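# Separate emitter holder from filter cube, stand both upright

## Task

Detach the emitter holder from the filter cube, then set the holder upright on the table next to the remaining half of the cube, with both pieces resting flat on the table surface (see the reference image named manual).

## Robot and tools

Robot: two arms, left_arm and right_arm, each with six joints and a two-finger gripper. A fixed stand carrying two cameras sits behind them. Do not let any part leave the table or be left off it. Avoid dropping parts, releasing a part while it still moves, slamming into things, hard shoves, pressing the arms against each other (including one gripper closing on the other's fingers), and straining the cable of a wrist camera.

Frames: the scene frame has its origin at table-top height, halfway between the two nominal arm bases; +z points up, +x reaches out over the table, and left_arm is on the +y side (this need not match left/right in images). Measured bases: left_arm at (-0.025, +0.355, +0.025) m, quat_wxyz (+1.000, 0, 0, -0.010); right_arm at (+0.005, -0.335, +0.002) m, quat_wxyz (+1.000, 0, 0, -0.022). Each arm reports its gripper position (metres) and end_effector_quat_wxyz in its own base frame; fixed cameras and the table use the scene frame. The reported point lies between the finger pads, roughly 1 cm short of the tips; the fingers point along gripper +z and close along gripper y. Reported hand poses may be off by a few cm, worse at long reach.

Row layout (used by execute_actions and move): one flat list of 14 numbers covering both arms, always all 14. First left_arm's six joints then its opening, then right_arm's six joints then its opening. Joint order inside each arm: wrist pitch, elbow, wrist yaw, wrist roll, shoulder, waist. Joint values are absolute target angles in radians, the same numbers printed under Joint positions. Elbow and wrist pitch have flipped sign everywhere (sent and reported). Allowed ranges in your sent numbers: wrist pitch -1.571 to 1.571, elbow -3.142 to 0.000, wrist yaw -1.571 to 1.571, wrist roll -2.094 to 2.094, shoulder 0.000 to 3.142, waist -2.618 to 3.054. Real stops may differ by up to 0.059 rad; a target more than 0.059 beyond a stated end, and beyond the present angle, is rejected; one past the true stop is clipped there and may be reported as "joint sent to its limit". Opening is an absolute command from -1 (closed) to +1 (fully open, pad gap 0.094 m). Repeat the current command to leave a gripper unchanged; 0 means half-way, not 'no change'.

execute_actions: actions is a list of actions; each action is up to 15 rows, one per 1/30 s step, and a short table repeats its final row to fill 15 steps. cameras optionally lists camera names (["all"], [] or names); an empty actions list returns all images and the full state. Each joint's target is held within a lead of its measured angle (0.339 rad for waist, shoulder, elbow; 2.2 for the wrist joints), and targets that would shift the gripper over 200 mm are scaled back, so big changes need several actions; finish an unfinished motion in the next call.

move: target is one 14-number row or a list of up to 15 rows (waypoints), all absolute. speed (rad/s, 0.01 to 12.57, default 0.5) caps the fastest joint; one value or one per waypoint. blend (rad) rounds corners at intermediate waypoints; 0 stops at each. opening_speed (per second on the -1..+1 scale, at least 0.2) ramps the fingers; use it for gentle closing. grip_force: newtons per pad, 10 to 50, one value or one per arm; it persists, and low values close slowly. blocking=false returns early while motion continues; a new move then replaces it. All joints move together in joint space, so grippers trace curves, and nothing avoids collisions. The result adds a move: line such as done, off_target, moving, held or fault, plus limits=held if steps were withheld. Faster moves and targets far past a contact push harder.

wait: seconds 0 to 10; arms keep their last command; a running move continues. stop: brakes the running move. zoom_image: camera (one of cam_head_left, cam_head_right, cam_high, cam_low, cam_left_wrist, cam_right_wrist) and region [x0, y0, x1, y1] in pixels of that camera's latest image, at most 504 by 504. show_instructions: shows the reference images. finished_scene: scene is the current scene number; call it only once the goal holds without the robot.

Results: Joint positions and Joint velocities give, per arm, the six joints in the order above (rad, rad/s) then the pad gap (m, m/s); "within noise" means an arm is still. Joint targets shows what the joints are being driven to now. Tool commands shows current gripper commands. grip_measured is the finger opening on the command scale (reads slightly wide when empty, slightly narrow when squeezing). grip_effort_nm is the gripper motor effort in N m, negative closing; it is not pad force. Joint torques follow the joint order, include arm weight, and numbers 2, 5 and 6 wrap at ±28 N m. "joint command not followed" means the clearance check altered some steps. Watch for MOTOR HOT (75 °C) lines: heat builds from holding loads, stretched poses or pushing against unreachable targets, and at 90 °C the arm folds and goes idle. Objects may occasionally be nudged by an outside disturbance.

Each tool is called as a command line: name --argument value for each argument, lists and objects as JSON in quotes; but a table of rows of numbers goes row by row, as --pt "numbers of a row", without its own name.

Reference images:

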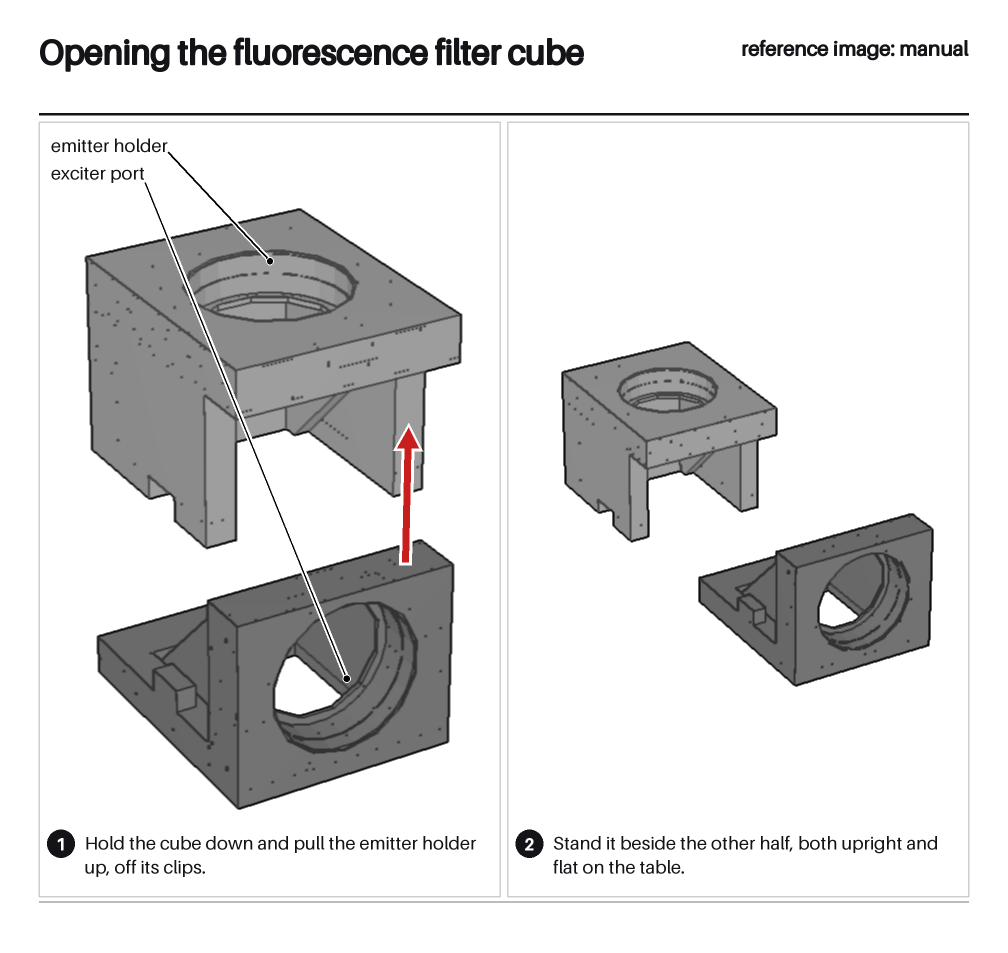

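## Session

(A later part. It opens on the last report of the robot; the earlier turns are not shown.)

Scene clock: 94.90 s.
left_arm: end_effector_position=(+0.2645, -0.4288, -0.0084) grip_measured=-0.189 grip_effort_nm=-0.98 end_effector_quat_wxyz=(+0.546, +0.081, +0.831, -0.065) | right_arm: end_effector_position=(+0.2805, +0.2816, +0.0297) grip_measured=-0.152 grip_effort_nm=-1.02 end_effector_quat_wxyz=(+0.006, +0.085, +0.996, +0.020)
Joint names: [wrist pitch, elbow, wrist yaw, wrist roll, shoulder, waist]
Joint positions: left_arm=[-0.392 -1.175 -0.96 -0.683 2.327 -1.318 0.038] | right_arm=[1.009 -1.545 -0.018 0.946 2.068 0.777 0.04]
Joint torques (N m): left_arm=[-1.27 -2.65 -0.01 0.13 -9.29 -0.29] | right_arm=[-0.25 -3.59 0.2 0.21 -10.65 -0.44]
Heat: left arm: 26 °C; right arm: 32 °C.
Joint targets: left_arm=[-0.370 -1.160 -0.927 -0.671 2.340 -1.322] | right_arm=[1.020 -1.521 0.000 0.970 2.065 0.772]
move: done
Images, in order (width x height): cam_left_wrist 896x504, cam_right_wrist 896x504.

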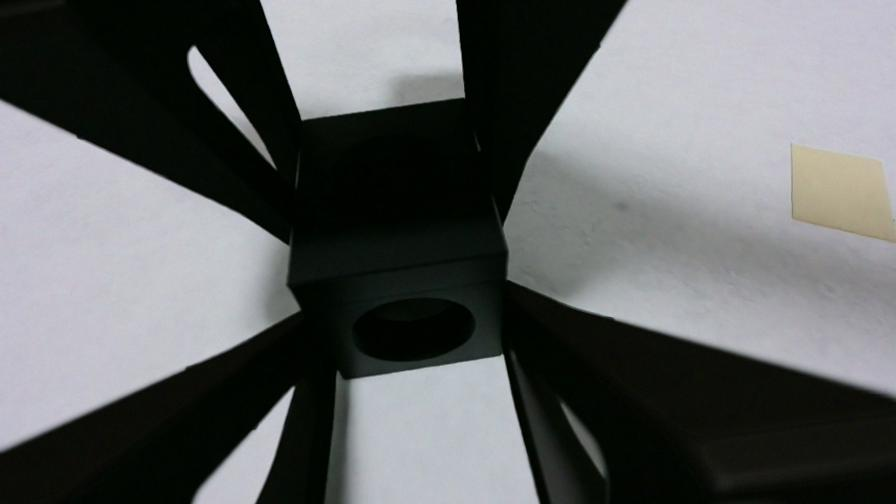

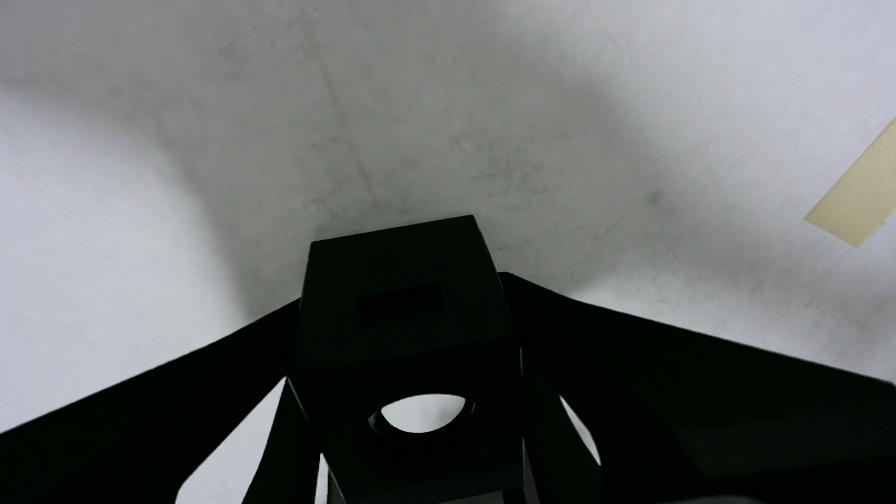

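move --pt "-0.370 -1.160 -0.927 -0.671 2.34 -1.322 0.1 1.02 -1.5213 0 0.970 2.065 0.772 0.1" --pt "-0.377 -1.1505 -0.9376 -0.688 2.3231 -1.3367 0.1 1.079 -1.565 0 0.970 2.0405 0.772 0.1" --speed 0.2 --cameras '["cam_left_wrist","cam_right_wrist"]'

zoom_image --camera "cam_left_wrist" --region '[250, 80, 570, 400]'

Scene clock: 97.20 s.
left_arm: end_effector_position=(+0.2598, -0.4300, -0.0121) grip_measured=+0.099 grip_effort_nm=0.13 end_effector_quat_wxyz=(+0.541, +0.090, +0.834, -0.068) | right_arm: end_effector_position=(+0.2752, +0.2757, +0.0288) grip_measured=+0.097 grip_effort_nm=0.14 end_effector_quat_wxyz=(-0.003, +0.091, +0.996, +0.008)
Joint names: [wrist pitch, elbow, wrist yaw, wrist roll, shoulder, waist]
Joint positions: left_arm=[-0.393 -1.166 -0.946 -0.682 2.327 -1.325 0.052] | right_arm=[1.037 -1.542 -0.015 0.96 2.068 0.777 0.052]
Joint torques (N m): left_arm=[-1.32 -2.63 -0.26 -0.11 -10.45 -0.9] | right_arm=[0.11 -7.98 0.14 0.1 -12.63 -0.53]
Heat: left arm: 26 °C; right arm: 32 °C.
Joint targets: left_arm=[-0.377 -1.151 -0.937 -0.688 2.323 -1.337] | right_arm=[1.079 -1.565 0.000 0.970 2.040 0.772]
move: off_target (right_arm); right_arm: the wrist pitch is farthest, 0.042 rad from its target
Images, in order (width x height): cam_left_wrist 896x504, cam_right_wrist 896x504.

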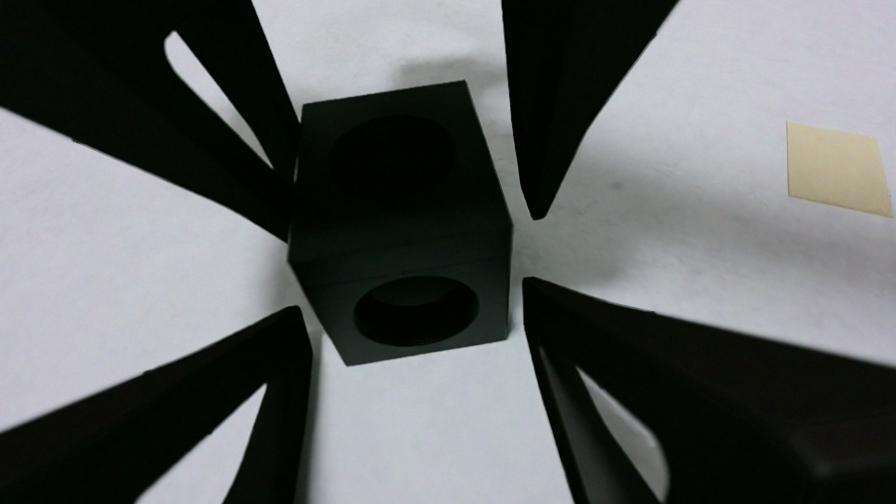

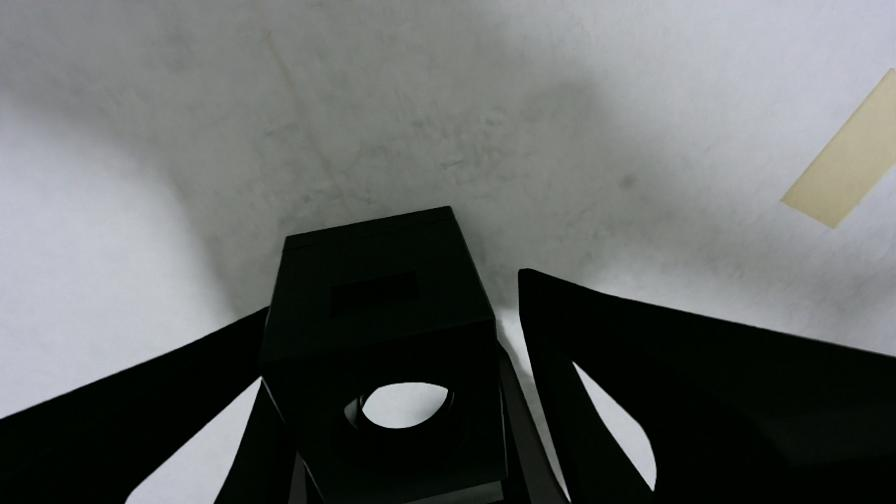

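Scaled by 1.575 from the camera's 896x504 image, which has a finer 1280x720 frame.

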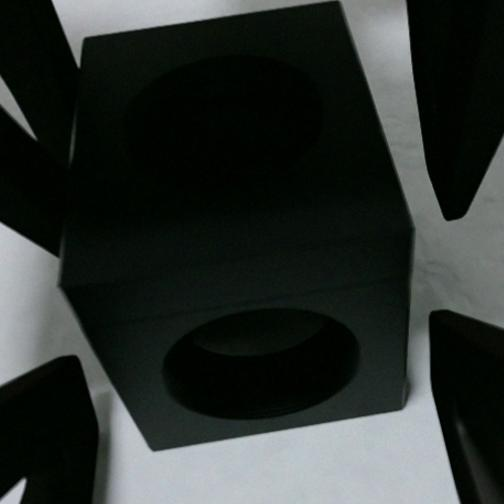

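move --pt "-0.3654 -1.1398 -0.9484 -0.7073 2.3161 -1.3527 0.1 1.095 -1.575 0 0.975 2.03 0.778 0.3" --speed 0.2 --cameras '["cam_left_wrist","cam_right_wrist"]'

zoom_image --camera "cam_left_wrist" --region '[250, 80, 570, 400]'

Scene clock: 98.90 s.
left_arm: end_effector_position=(+0.2537, -0.4290, -0.0127) grip_measured=+0.099 grip_effort_nm=0.13 end_effector_quat_wxyz=(+0.543, +0.086, +0.832, -0.069) | right_arm: end_effector_position=(+0.2729, +0.2735, +0.0311) grip_measured=+0.297 grip_effort_nm=0.15 end_effector_quat_wxyz=(-0.008, +0.093, +0.996, +0.002)
Joint names: [wrist pitch, elbow, wrist yaw, wrist roll, shoulder, waist]
Joint positions: left_arm=[-0.393 -1.157 -0.963 -0.702 2.327 -1.34 0.052] | right_arm=[1.062 -1.551 -0.015 0.964 2.068 0.777 0.061]
Joint torques (N m): left_arm=[-1.2 -2.44 -0.19 -0.07 -10.89 -0.96] | right_arm=[0.06 -7.95 0.15 0.11 -13.56 0.08]
Heat: left arm: 26 °C; right arm: 32 °C.
Joint targets: left_arm=[-0.365 -1.140 -0.948 -0.707 2.316 -1.353] | right_arm=[1.095 -1.575 0.000 0.975 2.030 0.778]
move: off_target (right_arm); right_arm: the shoulder is farthest, 0.038 rad from its target
Images, in order (width x height): cam_left_wrist 896x504, cam_right_wrist 896x504.

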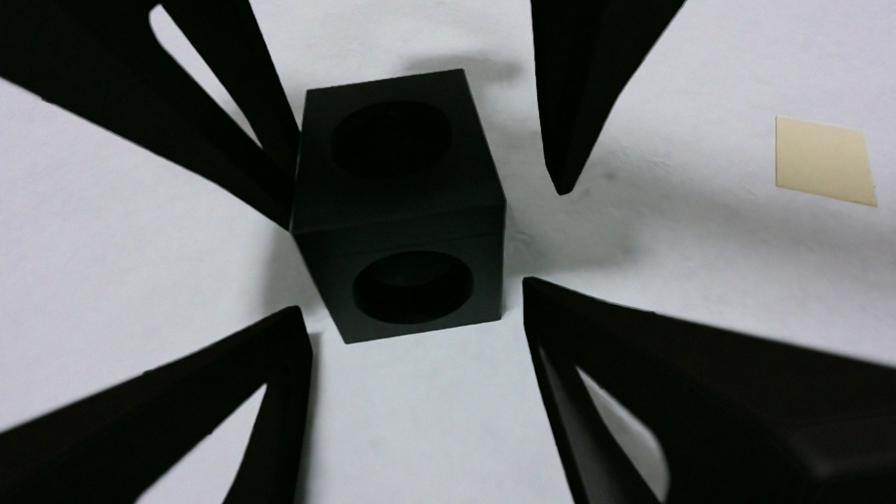

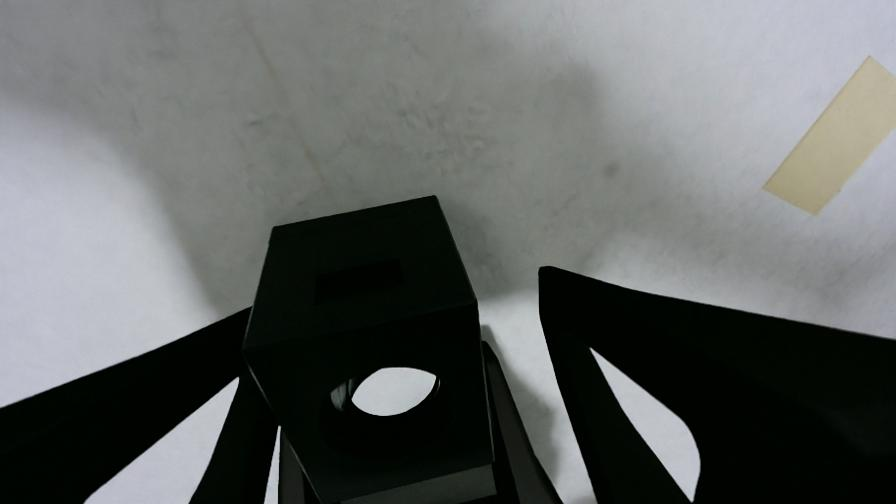

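Scaled by 1.575 from the camera's 896x504 image, which has a finer 1280x720 frame.

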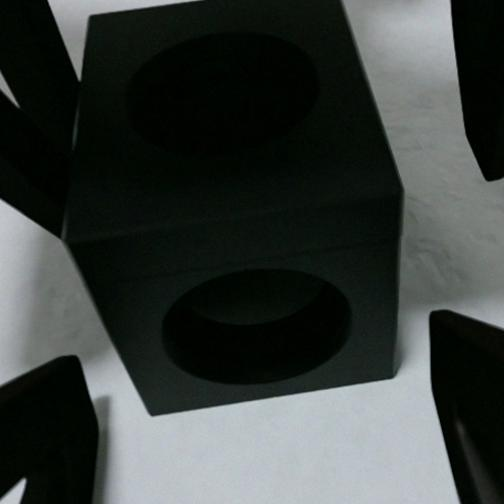

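move --pt "-0.3654 -1.1398 -0.9484 -0.7073 2.3161 -1.3527 0.1 1.095 -1.605 0 0.985 2.035 0.802 0.3" --speed 0.2 --cameras '["cam_left_wrist","cam_right_wrist"]'

Scene clock: 100.30 s.
left_arm: end_effector_position=(+0.2537, -0.4290, -0.0127) grip_measured=+0.099 grip_effort_nm=0.13 end_effector_quat_wxyz=(+0.543, +0.086, +0.832, -0.070) | right_arm: end_effector_position=(+0.2741, +0.2848, +0.0385) grip_measured=+0.297 grip_effort_nm=0.14 end_effector_quat_wxyz=(+0.001, +0.089, +0.996, +0.012)
Joint names: [wrist pitch, elbow, wrist yaw, wrist roll, shoulder, waist]
Joint positions: left_arm=[-0.393 -1.157 -0.963 -0.703 2.327 -1.34 0.052] | right_arm=[1.064 -1.581 -0.014 0.974 2.068 0.795 0.061]
Joint torques (N m): left_arm=[-1.19 -2.39 -0.2 -0.08 -10.88 -0.94] | right_arm=[-0.02 -8.08 0.14 0.1 -13.19 0.51]
Heat: left arm: 26 °C; right arm: 32 °C.
Joint targets: left_arm=[-0.365 -1.140 -0.948 -0.707 2.316 -1.353] | right_arm=[1.095 -1.605 0.000 0.985 2.035 0.802]
move: done
Images, in order (width x height): cam_left_wrist 896x504, cam_right_wrist 896x504.

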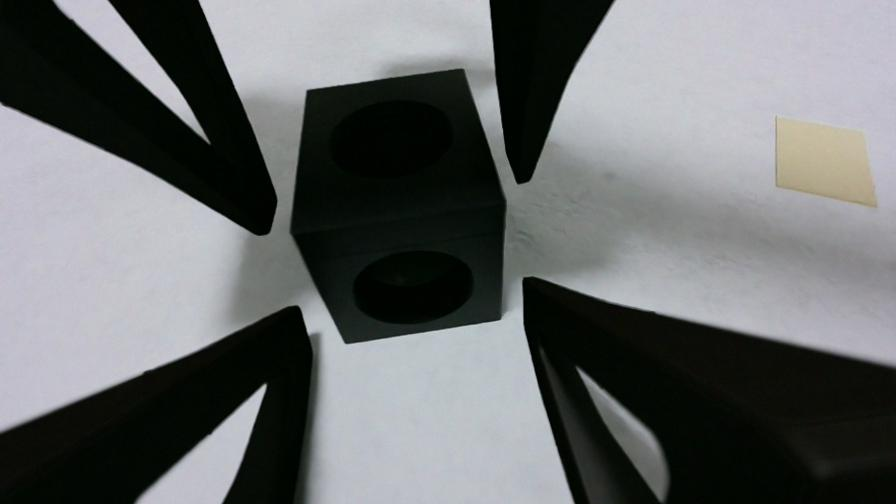

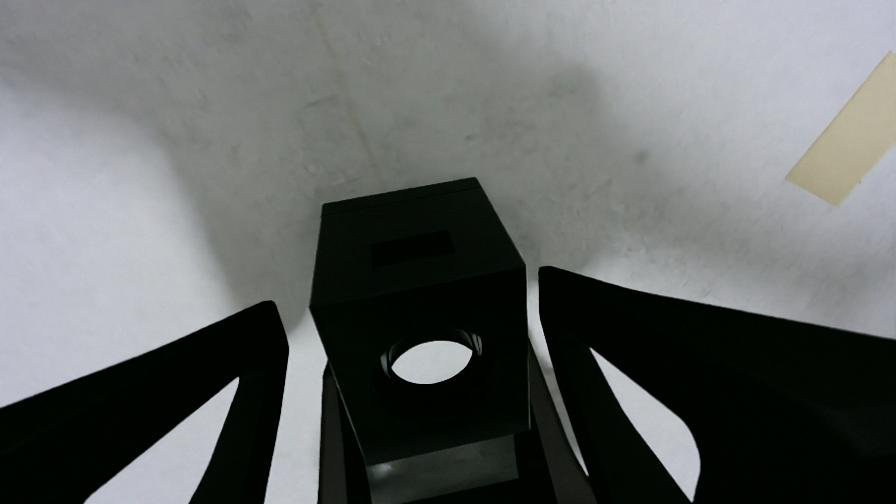

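move --pt "-0.3654 -1.1398 -0.9484 -0.7073 2.3161 -1.3527 -0.4 1.095 -1.605 0 0.985 2.035 0.802 0.3" --pt "-0.3654 -1.1398 -0.9484 -0.7073 2.3161 -1.3527 -0.4 1.095 -1.605 0 0.985 2.035 0.802 -0.35" --opening_speed 0.5 --cameras '["cam_left_wrist","cam_right_wrist"]'

Scene clock: 103.33 s.
left_arm: end_effector_position=(+0.2511, -0.4306, -0.0127) grip_measured=-0.398 grip_effort_nm=-0.04 end_effector_quat_wxyz=(+0.543, +0.088, +0.832, -0.071) | right_arm: end_effector_position=(+0.2728, +0.2806, +0.0385) grip_measured=-0.083 grip_effort_nm=-1.02 end_effector_quat_wxyz=(+0.000, +0.089, +0.996, +0.003)
Joint names: [wrist pitch, elbow, wrist yaw, wrist roll, shoulder, waist]
Joint positions: left_arm=[-0.393 -1.157 -0.963 -0.703 2.327 -1.347 0.028] | right_arm=[1.08 -1.581 -0.003 0.974 2.068 0.795 0.043]
Joint torques (N m): left_arm=[-1.19 -2.45 -0.21 -0.08 -10.88 -0.44] | right_arm=[-0.12 -8.03 0.02 0.1 -13.19 0.5]
Heat: left arm: 27 °C; right arm: 32 °C.
Joint targets: left_arm=[-0.365 -1.140 -0.948 -0.707 2.316 -1.353] | right_arm=[1.095 -1.605 0.000 0.985 2.035 0.802]
move: done
Images, in order (width x height): cam_left_wrist 896x504, cam_right_wrist 896x504.

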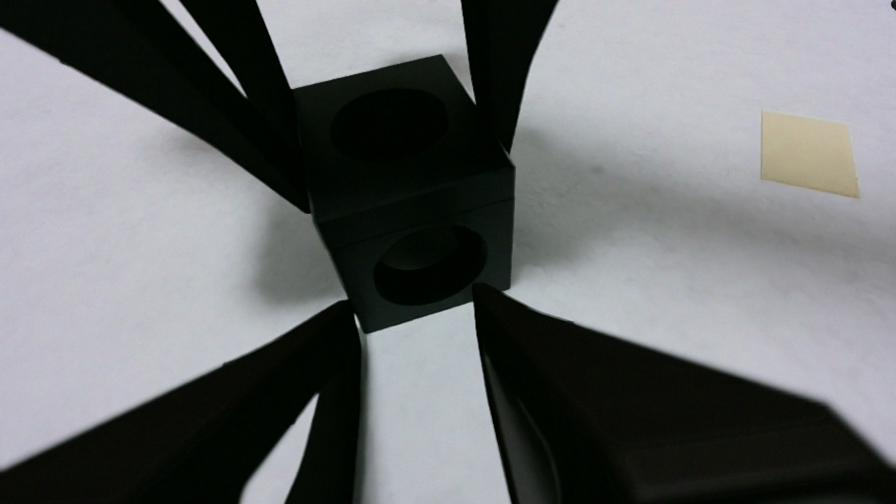

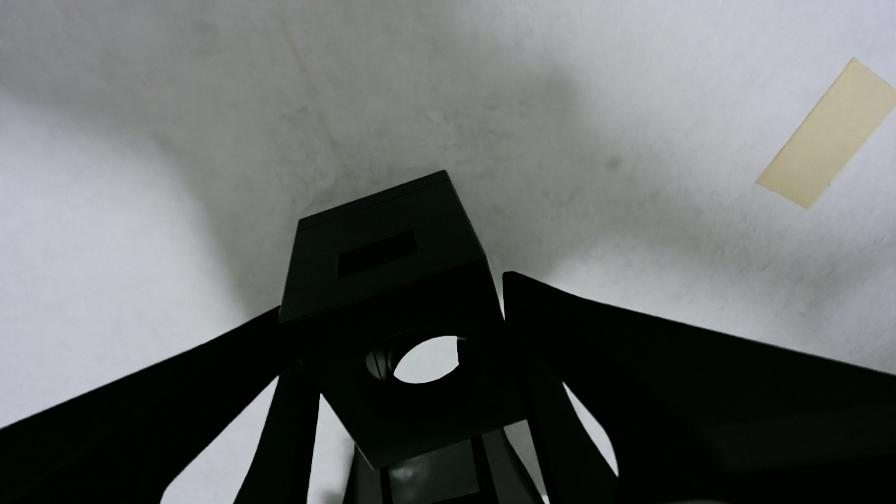

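move --pt "-0.3654 -1.1398 -0.9484 -0.7073 2.3161 -1.3527 0.5 1.095 -1.605 0 0.985 2.035 0.802 -0.35" --pt "-0.3654 -1.1398 -0.9484 -0.7073 2.3161 -1.3527 0.5 1.095 -1.605 0 0.985 2.035 0.802 0.2" --pt "-0.3654 -1.1398 -0.9484 -0.7073 2.3161 -1.3527 0.5 1.095 -1.605 0 0.985 2.035 0.802 -0.35" --opening_speed 0.8 --cameras '["cam_left_wrist","cam_right_wrist"]'

Scene clock: 107.03 s.
left_arm: end_effector_position=(+0.2517, -0.4284, -0.0125) grip_measured=+0.498 grip_effort_nm=0.14 end_effector_quat_wxyz=(+0.546, +0.086, +0.831, -0.068) | right_arm: end_effector_position=(+0.2727, +0.2807, +0.0385) grip_measured=-0.085 grip_effort_nm=-1.02 end_effector_quat_wxyz=(+0.000, +0.089, +0.996, +0.003)
Joint names: [wrist pitch, elbow, wrist yaw, wrist roll, shoulder, waist]
Joint positions: left_arm=[-0.393 -1.154 -0.973 -0.704 2.327 -1.347 0.07] | right_arm=[1.08 -1.581 -0.004 0.975 2.068 0.795 0.043]
Joint torques (N m): left_arm=[-1.19 -2.69 -0.11 -0.06 -10.84 -0.47] | right_arm=[-0.15 -8.1 0.04 0.08 -13.23 0.5]
Heat: left arm: 27 °C; right arm: 32 °C.
Joint targets: left_arm=[-0.365 -1.140 -0.948 -0.707 2.316 -1.353] | right_arm=[1.095 -1.605 0.000 0.985 2.035 0.802]
move: done
Images, in order (width x height): cam_left_wrist 896x504, cam_right_wrist 896x504.

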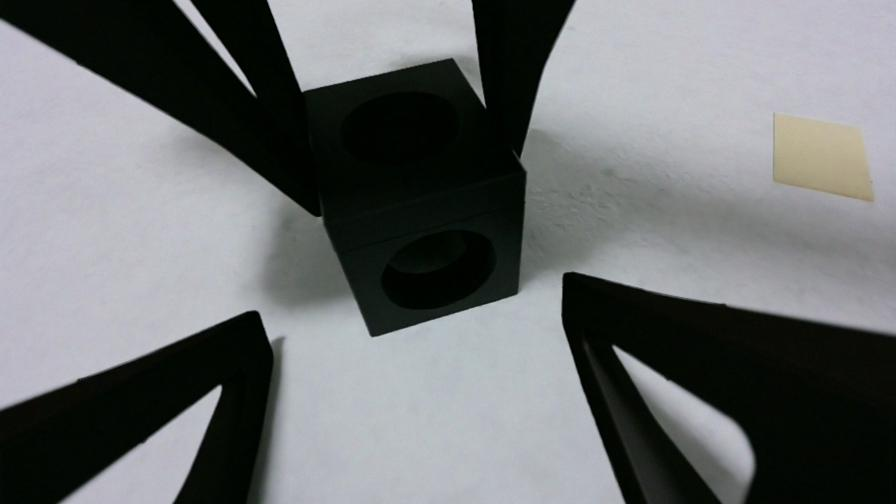

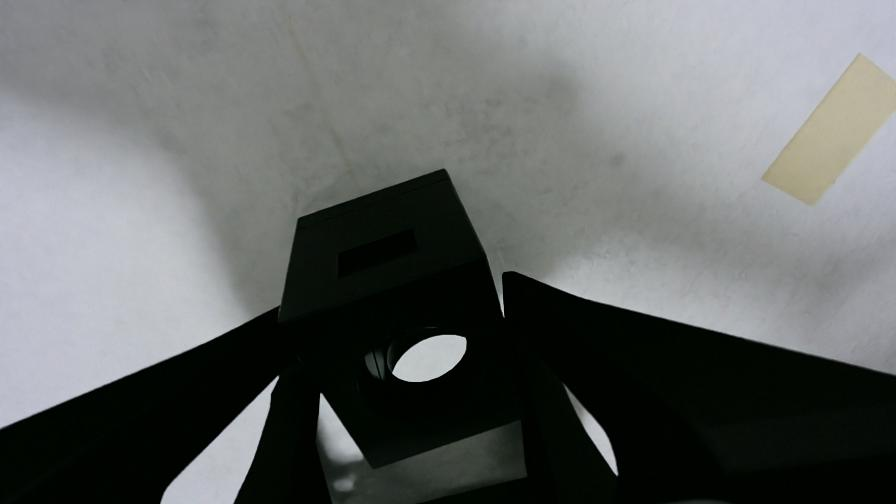

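move --pt "-0.3654 -1.1398 -0.9484 -0.7073 2.3161 -1.3527 1 1.095 -1.605 0 0.985 2.035 0.802 0.2" --pt "-0.3654 -1.1398 -0.9484 -0.7073 2.3161 -1.3527 1 1.095 -1.605 0 0.86 2.035 0.802 0.2" --pt "-0.3654 -1.1398 -0.9484 -0.7073 2.3161 -1.3527 1 1.095 -1.605 0 0.86 2.035 0.802 -0.35" --opening_speed 0.8 --speed 0.3 --cameras '["cam_left_wrist","cam_right_wrist"]'

Scene clock: 110.50 s.
left_arm: end_effector_position=(+0.2517, -0.4284, -0.0125) grip_measured=+0.998 grip_effort_nm=0.14 end_effector_quat_wxyz=(+0.546, +0.085, +0.831, -0.068) | right_arm: end_effector_position=(+0.2728, +0.2809, +0.0386) grip_measured=-0.141 grip_effort_nm=-1.02 end_effector_quat_wxyz=(+0.000, +0.033, +0.999, +0.003)
Joint names: [wrist pitch, elbow, wrist yaw, wrist roll, shoulder, waist]
Joint positions: left_arm=[-0.393 -1.154 -0.973 -0.707 2.327 -1.347 0.094] | right_arm=[1.08 -1.582 -0.004 0.862 2.068 0.795 0.04]
Joint torques (N m): left_arm=[-1.19 -2.63 -0.11 -0.01 -10.86 -0.43] | right_arm=[-0.13 -8.02 0.05 -0.03 -13.12 0.47]
Heat: left arm: 28 °C; right arm: 32 °C.
Joint targets: left_arm=[-0.365 -1.140 -0.948 -0.707 2.316 -1.353] | right_arm=[1.095 -1.605 0.000 0.860 2.035 0.802]
move: done
Images, in order (width x height): cam_left_wrist 896x504, cam_right_wrist 896x504.

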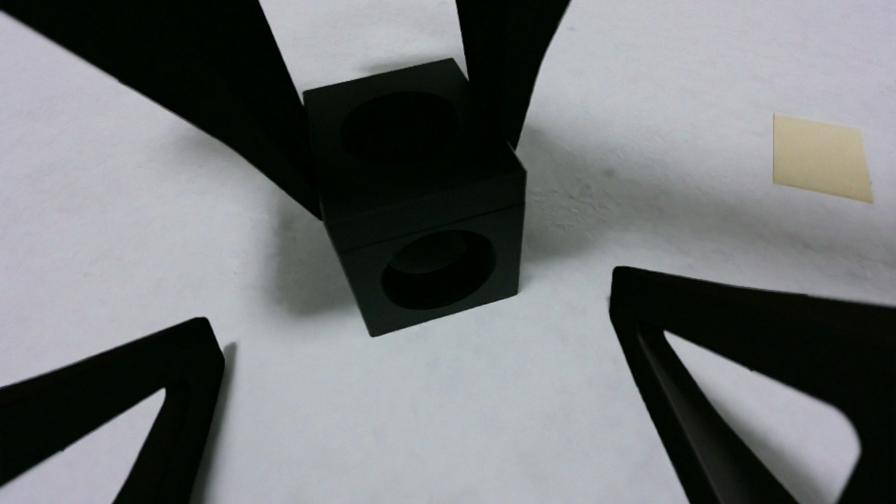

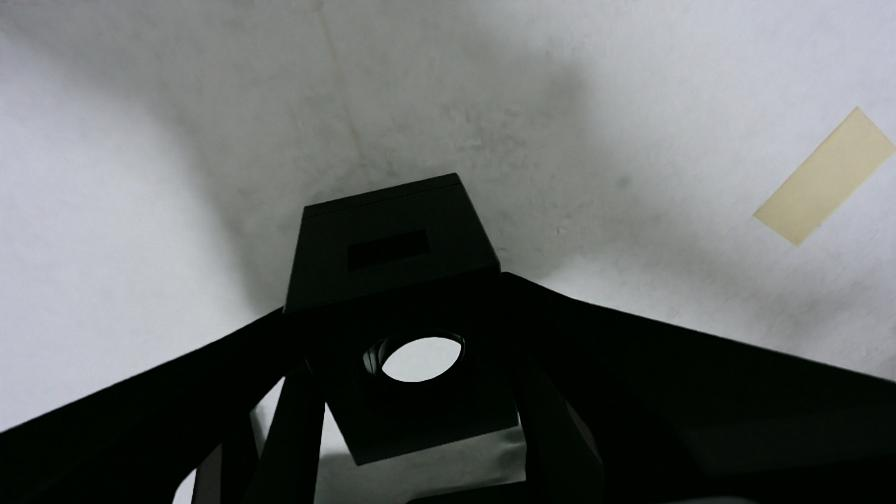

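move --pt "-0.3654 -1.1398 -0.9484 -0.7073 2.3161 -1.3527 1 1.095 -1.605 0 0.965 2.035 0.802 -0.35" --pt "-0.3611 -1.1797 -0.9339 -0.6822 2.3313 -1.3317 1 1.095 -1.605 0 0.965 2.035 0.802 -0.35" --speed 0.25 --cameras '["cam_left_wrist","cam_right_wrist"]'

Scene clock: 113.00 s.
left_arm: end_effector_position=(+0.2544, -0.4321, -0.0119) grip_measured=+0.998 grip_effort_nm=0.14 end_effector_quat_wxyz=(+0.541, +0.090, +0.833, -0.072) | right_arm: end_effector_position=(+0.2725, +0.2813, +0.0386) grip_measured=-0.141 grip_effort_nm=-1.02 end_effector_quat_wxyz=(-0.001, +0.078, +0.997, +0.004)
Joint names: [wrist pitch, elbow, wrist yaw, wrist roll, shoulder, waist]
Joint positions: left_arm=[-0.392 -1.165 -0.953 -0.692 2.327 -1.338 0.094] | right_arm=[1.08 -1.582 -0.007 0.952 2.068 0.795 0.04]
Joint torques (N m): left_arm=[-1.17 -4.88 -0.16 0.1 -9.87 0.55] | right_arm=[-0.14 -8.03 0.08 0.11 -13.15 0.54]
Heat: left arm: 28 °C; right arm: 32 °C.
Joint targets: left_arm=[-0.361 -1.180 -0.934 -0.682 2.331 -1.332] | right_arm=[1.095 -1.605 0.000 0.965 2.035 0.802]
move: done
Images, in order (width x height): cam_left_wrist 896x504, cam_right_wrist 896x504.

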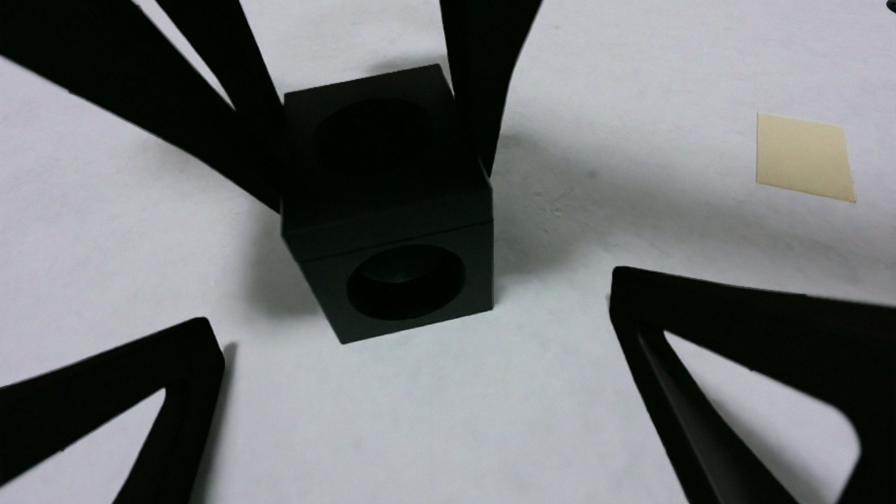

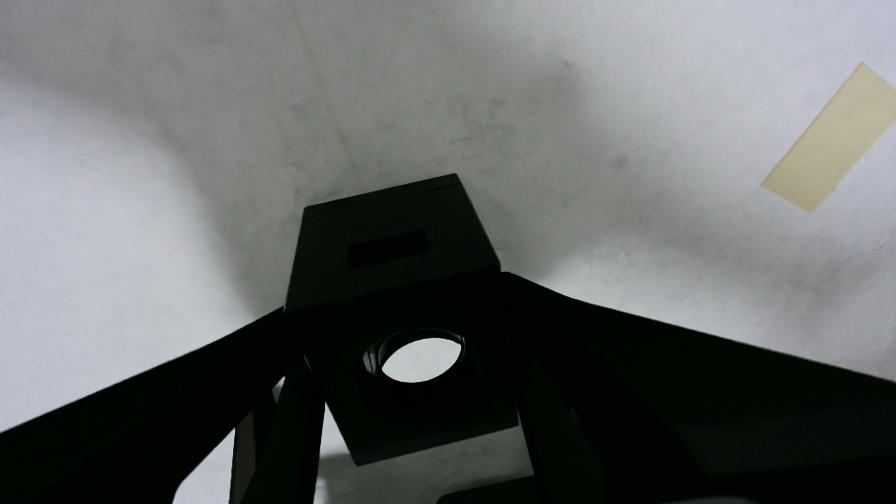

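move --pt "-0.3611 -1.1797 -0.9339 -0.6822 2.3313 -1.3317 1 1.095 -1.605 0 1.04 2.035 0.802 -0.35" --pt "-0.3746 -1.1922 -0.9163 -0.6533 2.3342 -1.3069 1 1.095 -1.605 0 1.04 2.035 0.802 -0.35" --speed 0.25 --cameras '["cam_left_wrist","cam_right_wrist"]'

Scene clock: 115.27 s.
left_arm: end_effector_position=(+0.2640, -0.4333, -0.0113) grip_measured=+0.998 grip_effort_nm=0.14 end_effector_quat_wxyz=(+0.537, +0.096, +0.835, -0.070) | right_arm: end_effector_position=(+0.2719, +0.2814, +0.0386) grip_measured=-0.141 grip_effort_nm=-1.02 end_effector_quat_wxyz=(-0.003, +0.115, +0.993, +0.004)
Joint names: [wrist pitch, elbow, wrist yaw, wrist roll, shoulder, waist]
Joint positions: left_arm=[-0.392 -1.178 -0.923 -0.662 2.327 -1.313 0.094] | right_arm=[1.081 -1.582 -0.01 1.026 2.068 0.795 0.04]
Joint torques (N m): left_arm=[-1.33 -4.94 -0.26 0.06 -9.74 0.54] | right_arm=[-0.13 -8.03 0.11 0.12 -13.14 0.5]
Heat: left arm: 28 °C; right arm: 33 °C.
Joint targets: left_arm=[-0.375 -1.192 -0.916 -0.653 2.334 -1.307] | right_arm=[1.095 -1.605 0.000 1.040 2.035 0.802]
move: done
Images, in order (width x height): cam_left_wrist 896x504, cam_right_wrist 896x504.

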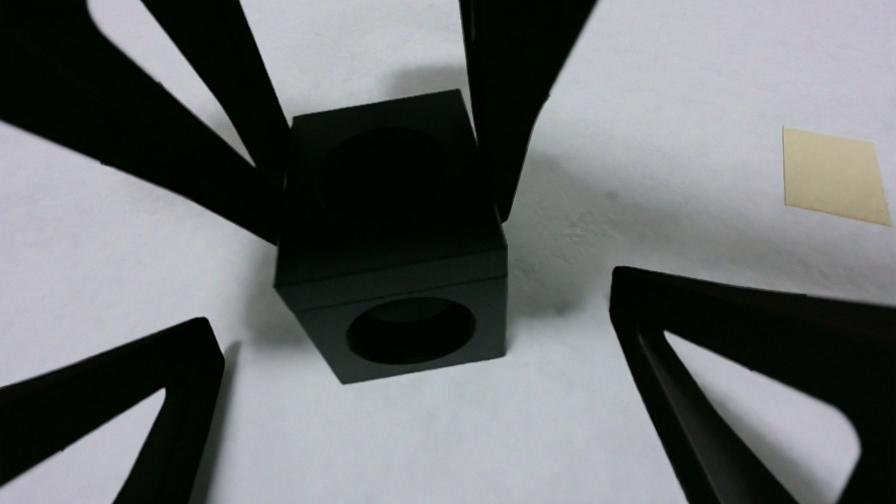

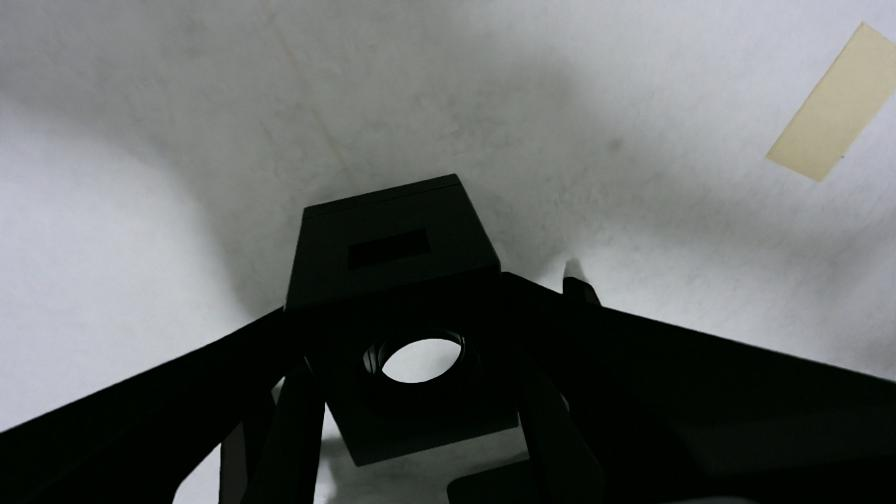

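move --target '[-0.3746, -1.1922, -0.9163, -0.6533, 2.3342, -1.3069, -0.35, 1.095, -1.605, 0, 1.04, 2.035, 0.802, -0.35]' --opening_speed 0.6 --cameras '["cam_left_wrist","cam_right_wrist"]'

Scene clock: 118.23 s.
left_arm: end_effector_position=(+0.2641, -0.4330, -0.0113) grip_measured=-0.184 grip_effort_nm=-0.98 end_effector_quat_wxyz=(+0.537, +0.096, +0.835, -0.070) | right_arm: end_effector_position=(+0.2720, +0.2809, +0.0386) grip_measured=-0.141 grip_effort_nm=-1.02 end_effector_quat_wxyz=(-0.002, +0.115, +0.993, +0.003)
Joint names: [wrist pitch, elbow, wrist yaw, wrist roll, shoulder, waist]
Joint positions: left_arm=[-0.391 -1.178 -0.924 -0.663 2.327 -1.313 0.038] | right_arm=[1.083 -1.582 -0.007 1.027 2.068 0.795 0.04]
Joint torques (N m): left_arm=[-1.34 -4.98 -0.26 0.08 -9.74 0.51] | right_arm=[-0.15 -7.98 0.08 0.12 -13.2 0.49]
Heat: left arm: 28 °C; right arm: 33 °C.
Joint targets: left_arm=[-0.375 -1.192 -0.916 -0.653 2.334 -1.307] | right_arm=[1.095 -1.605 0.000 1.040 2.035 0.802]
move: done
Images, in order (width x height): cam_left_wrist 896x504, cam_right_wrist 896x504.

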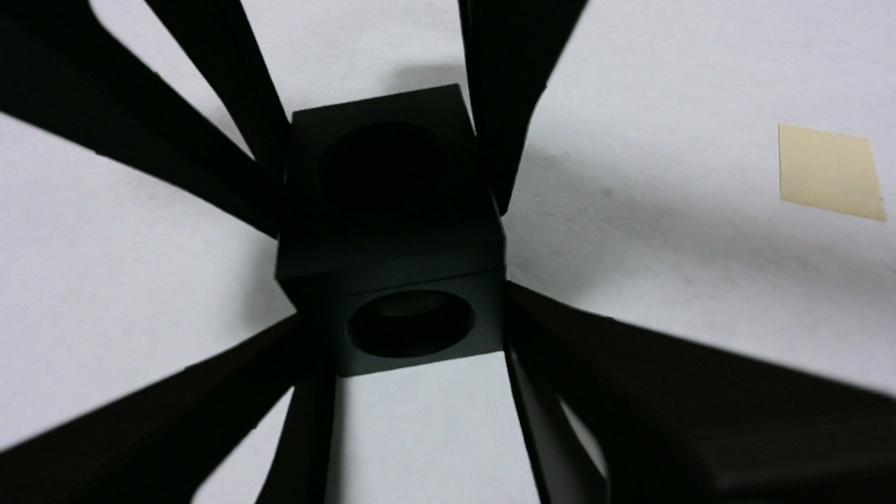

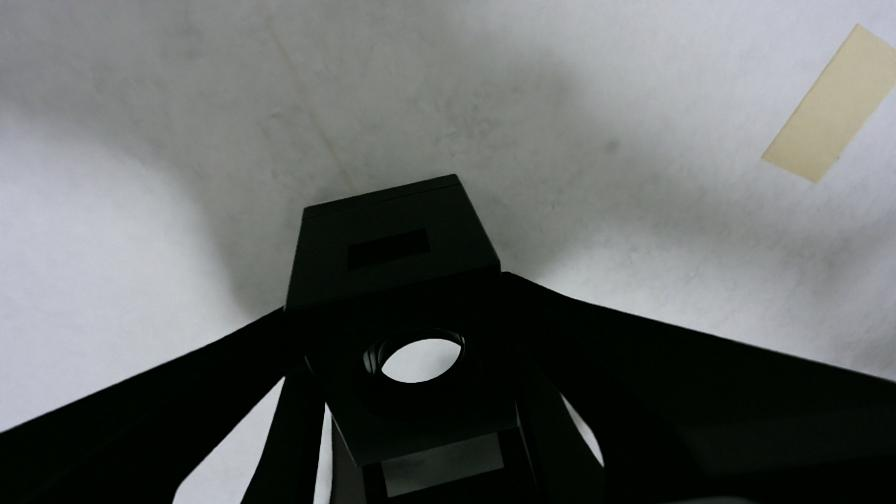

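move --target '[-0.20, -1.1922, -0.9163, -0.6533, 2.42, -1.3069, -0.4, 1.20, -1.69, 0, 1.04, 1.99, 0.802, -0.4]' --speed 0.12 --cameras '["cam_left_wrist","cam_low"]'

zoom_image --camera "cam_left_wrist" --region '[250, 80, 570, 400]'

Scene clock: 120.70 s.
left_arm: end_effector_position=(+0.2706, -0.4284, -0.0065) grip_measured=-0.185 grip_effort_nm=-0.98 end_effector_quat_wxyz=(+0.552, +0.079, +0.829, -0.048) | right_arm: end_effector_position=(+0.2786, +0.2865, +0.0513) grip_measured=-0.141 grip_effort_nm=-1.02 end_effector_quat_wxyz=(+0.007, +0.100, +0.995, +0.011)
Joint names: [wrist pitch, elbow, wrist yaw, wrist roll, shoulder, waist]
Joint positions: left_arm=[-0.356 -1.209 -0.987 -0.676 2.34 -1.311 0.038] | right_arm=[1.111 -1.633 -0.003 0.996 2.068 0.795 0.04]
Joint torques (N m): left_arm=[0.13 -2.61 0.38 0.23 -4.85 0.36] | right_arm=[0.54 -11.63 0.02 0.41 -17.18 0.47]
Heat: left arm: 28 °C; right arm: 33 °C.
Joint targets: left_arm=[-0.200 -1.192 -0.916 -0.653 2.420 -1.307] | right_arm=[1.200 -1.690 0.000 1.040 1.990 0.802]
move: off_target (left_arm, right_arm); left_arm: the wrist pitch is farthest, 0.156 rad from its target; right_arm: the wrist pitch is farthest, 0.089 rad from its target
Images, in order (width x height): cam_low 896x504, cam_left_wrist 896x504.

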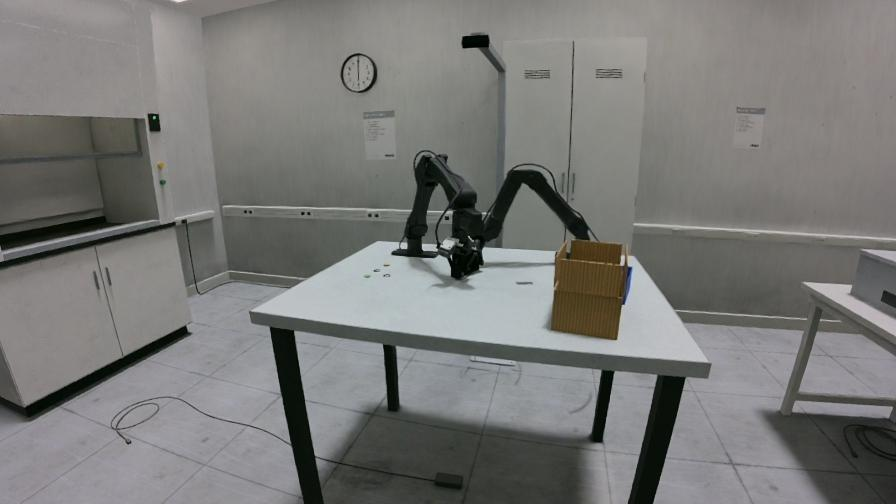

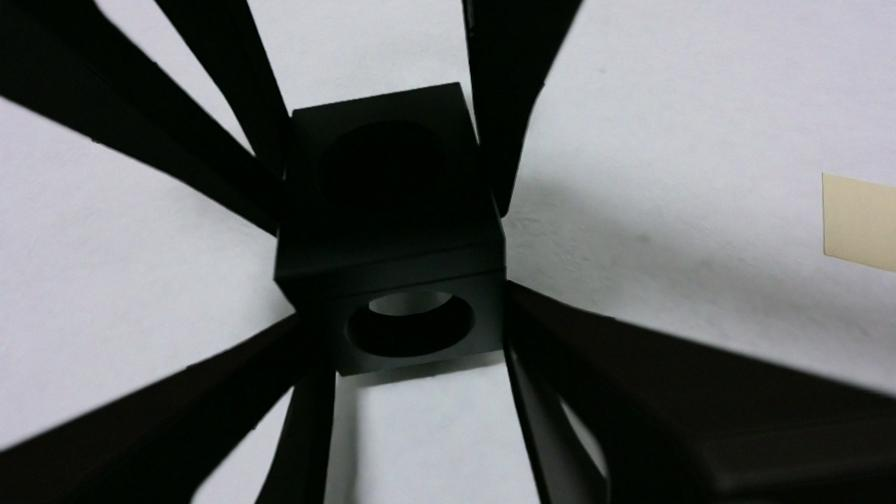

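Scaled by 1.575 from the camera's 896x504 image, which has a finer 1280x720 frame.

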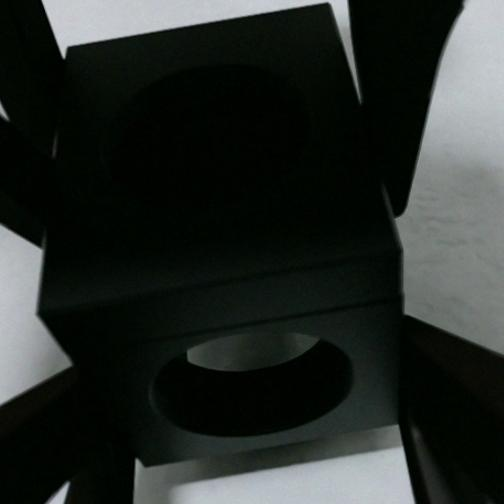

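move --target '[0.0, -1.1922, -0.9163, -0.6533, 2.52, -1.3069, -0.4, 1.30, -1.78, 0, 1.04, 1.93, 0.802, -0.4]' --speed 0.12 --cameras '["cam_left_wrist","cam_low"]'

zoom_image --camera "cam_left_wrist" --region '[250, 80, 570, 400]'

Scene clock: 123.13 s.
left_arm: end_effector_position=(+0.2780, -0.4177, -0.0041) grip_measured=-0.185 grip_effort_nm=-0.98 end_effector_quat_wxyz=(+0.577, +0.053, +0.815, -0.008) | right_arm: end_effector_position=(+0.2858, +0.2934, +0.0652) grip_measured=-0.141 grip_effort_nm=-1.02 end_effector_quat_wxyz=(+0.021, +0.072, +0.997, +0.019)
Joint names: [wrist pitch, elbow, wrist yaw, wrist roll, shoulder, waist]
Joint positions: left_arm=[-0.302 -1.254 -1.096 -0.708 2.374 -1.311 0.038] | right_arm=[1.134 -1.688 0.006 0.943 2.068 0.799 0.04]
Joint torques (N m): left_arm=[1.76 0.68 1.46 0.7 -0.49 0.42] | right_arm=[1.24 -15.21 -0.09 0.97 -22.53 0.23]
Heat: left arm: 27 °C; right arm: 34 °C.
Joint targets: left_arm=[0.000 -1.192 -0.916 -0.653 2.520 -1.307] | right_arm=[1.300 -1.780 0.000 1.040 1.930 0.802]
move: off_target (left_arm, right_arm); left_arm: the wrist pitch is farthest, 0.302 rad from its target; right_arm: the wrist pitch is farthest, 0.166 rad from its target
Images, in order (width x height): cam_low 896x504, cam_left_wrist 896x504.

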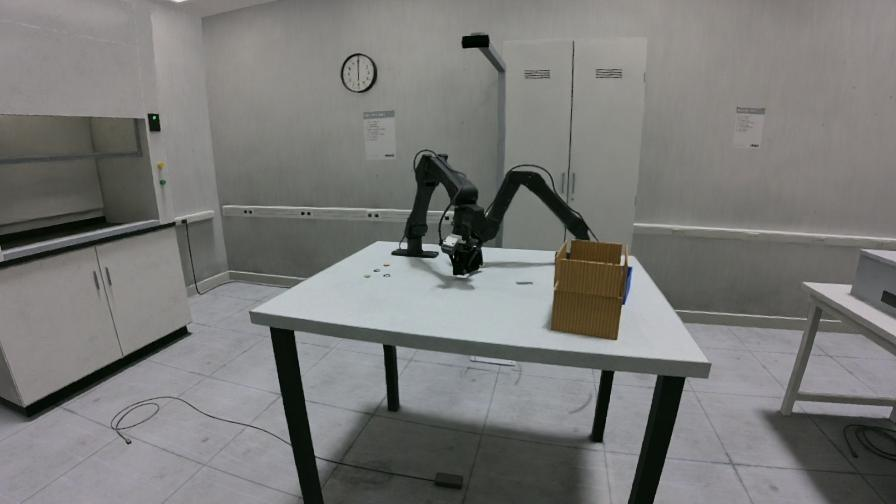

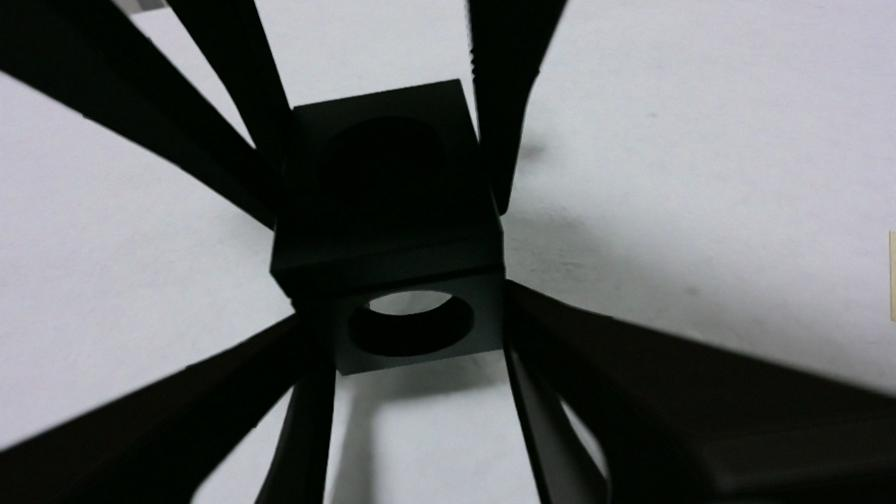

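Scaled by 1.575 from the camera's 896x504 image, which has a finer 1280x720 frame.

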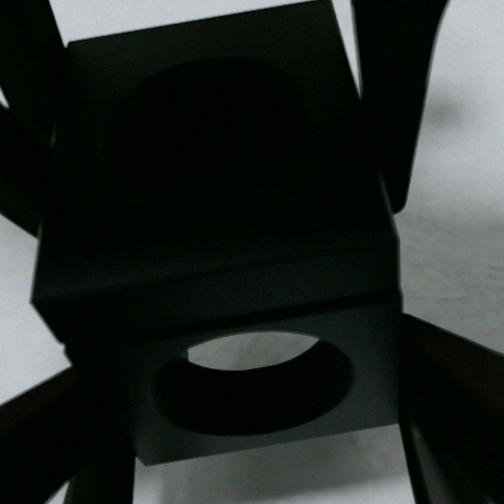

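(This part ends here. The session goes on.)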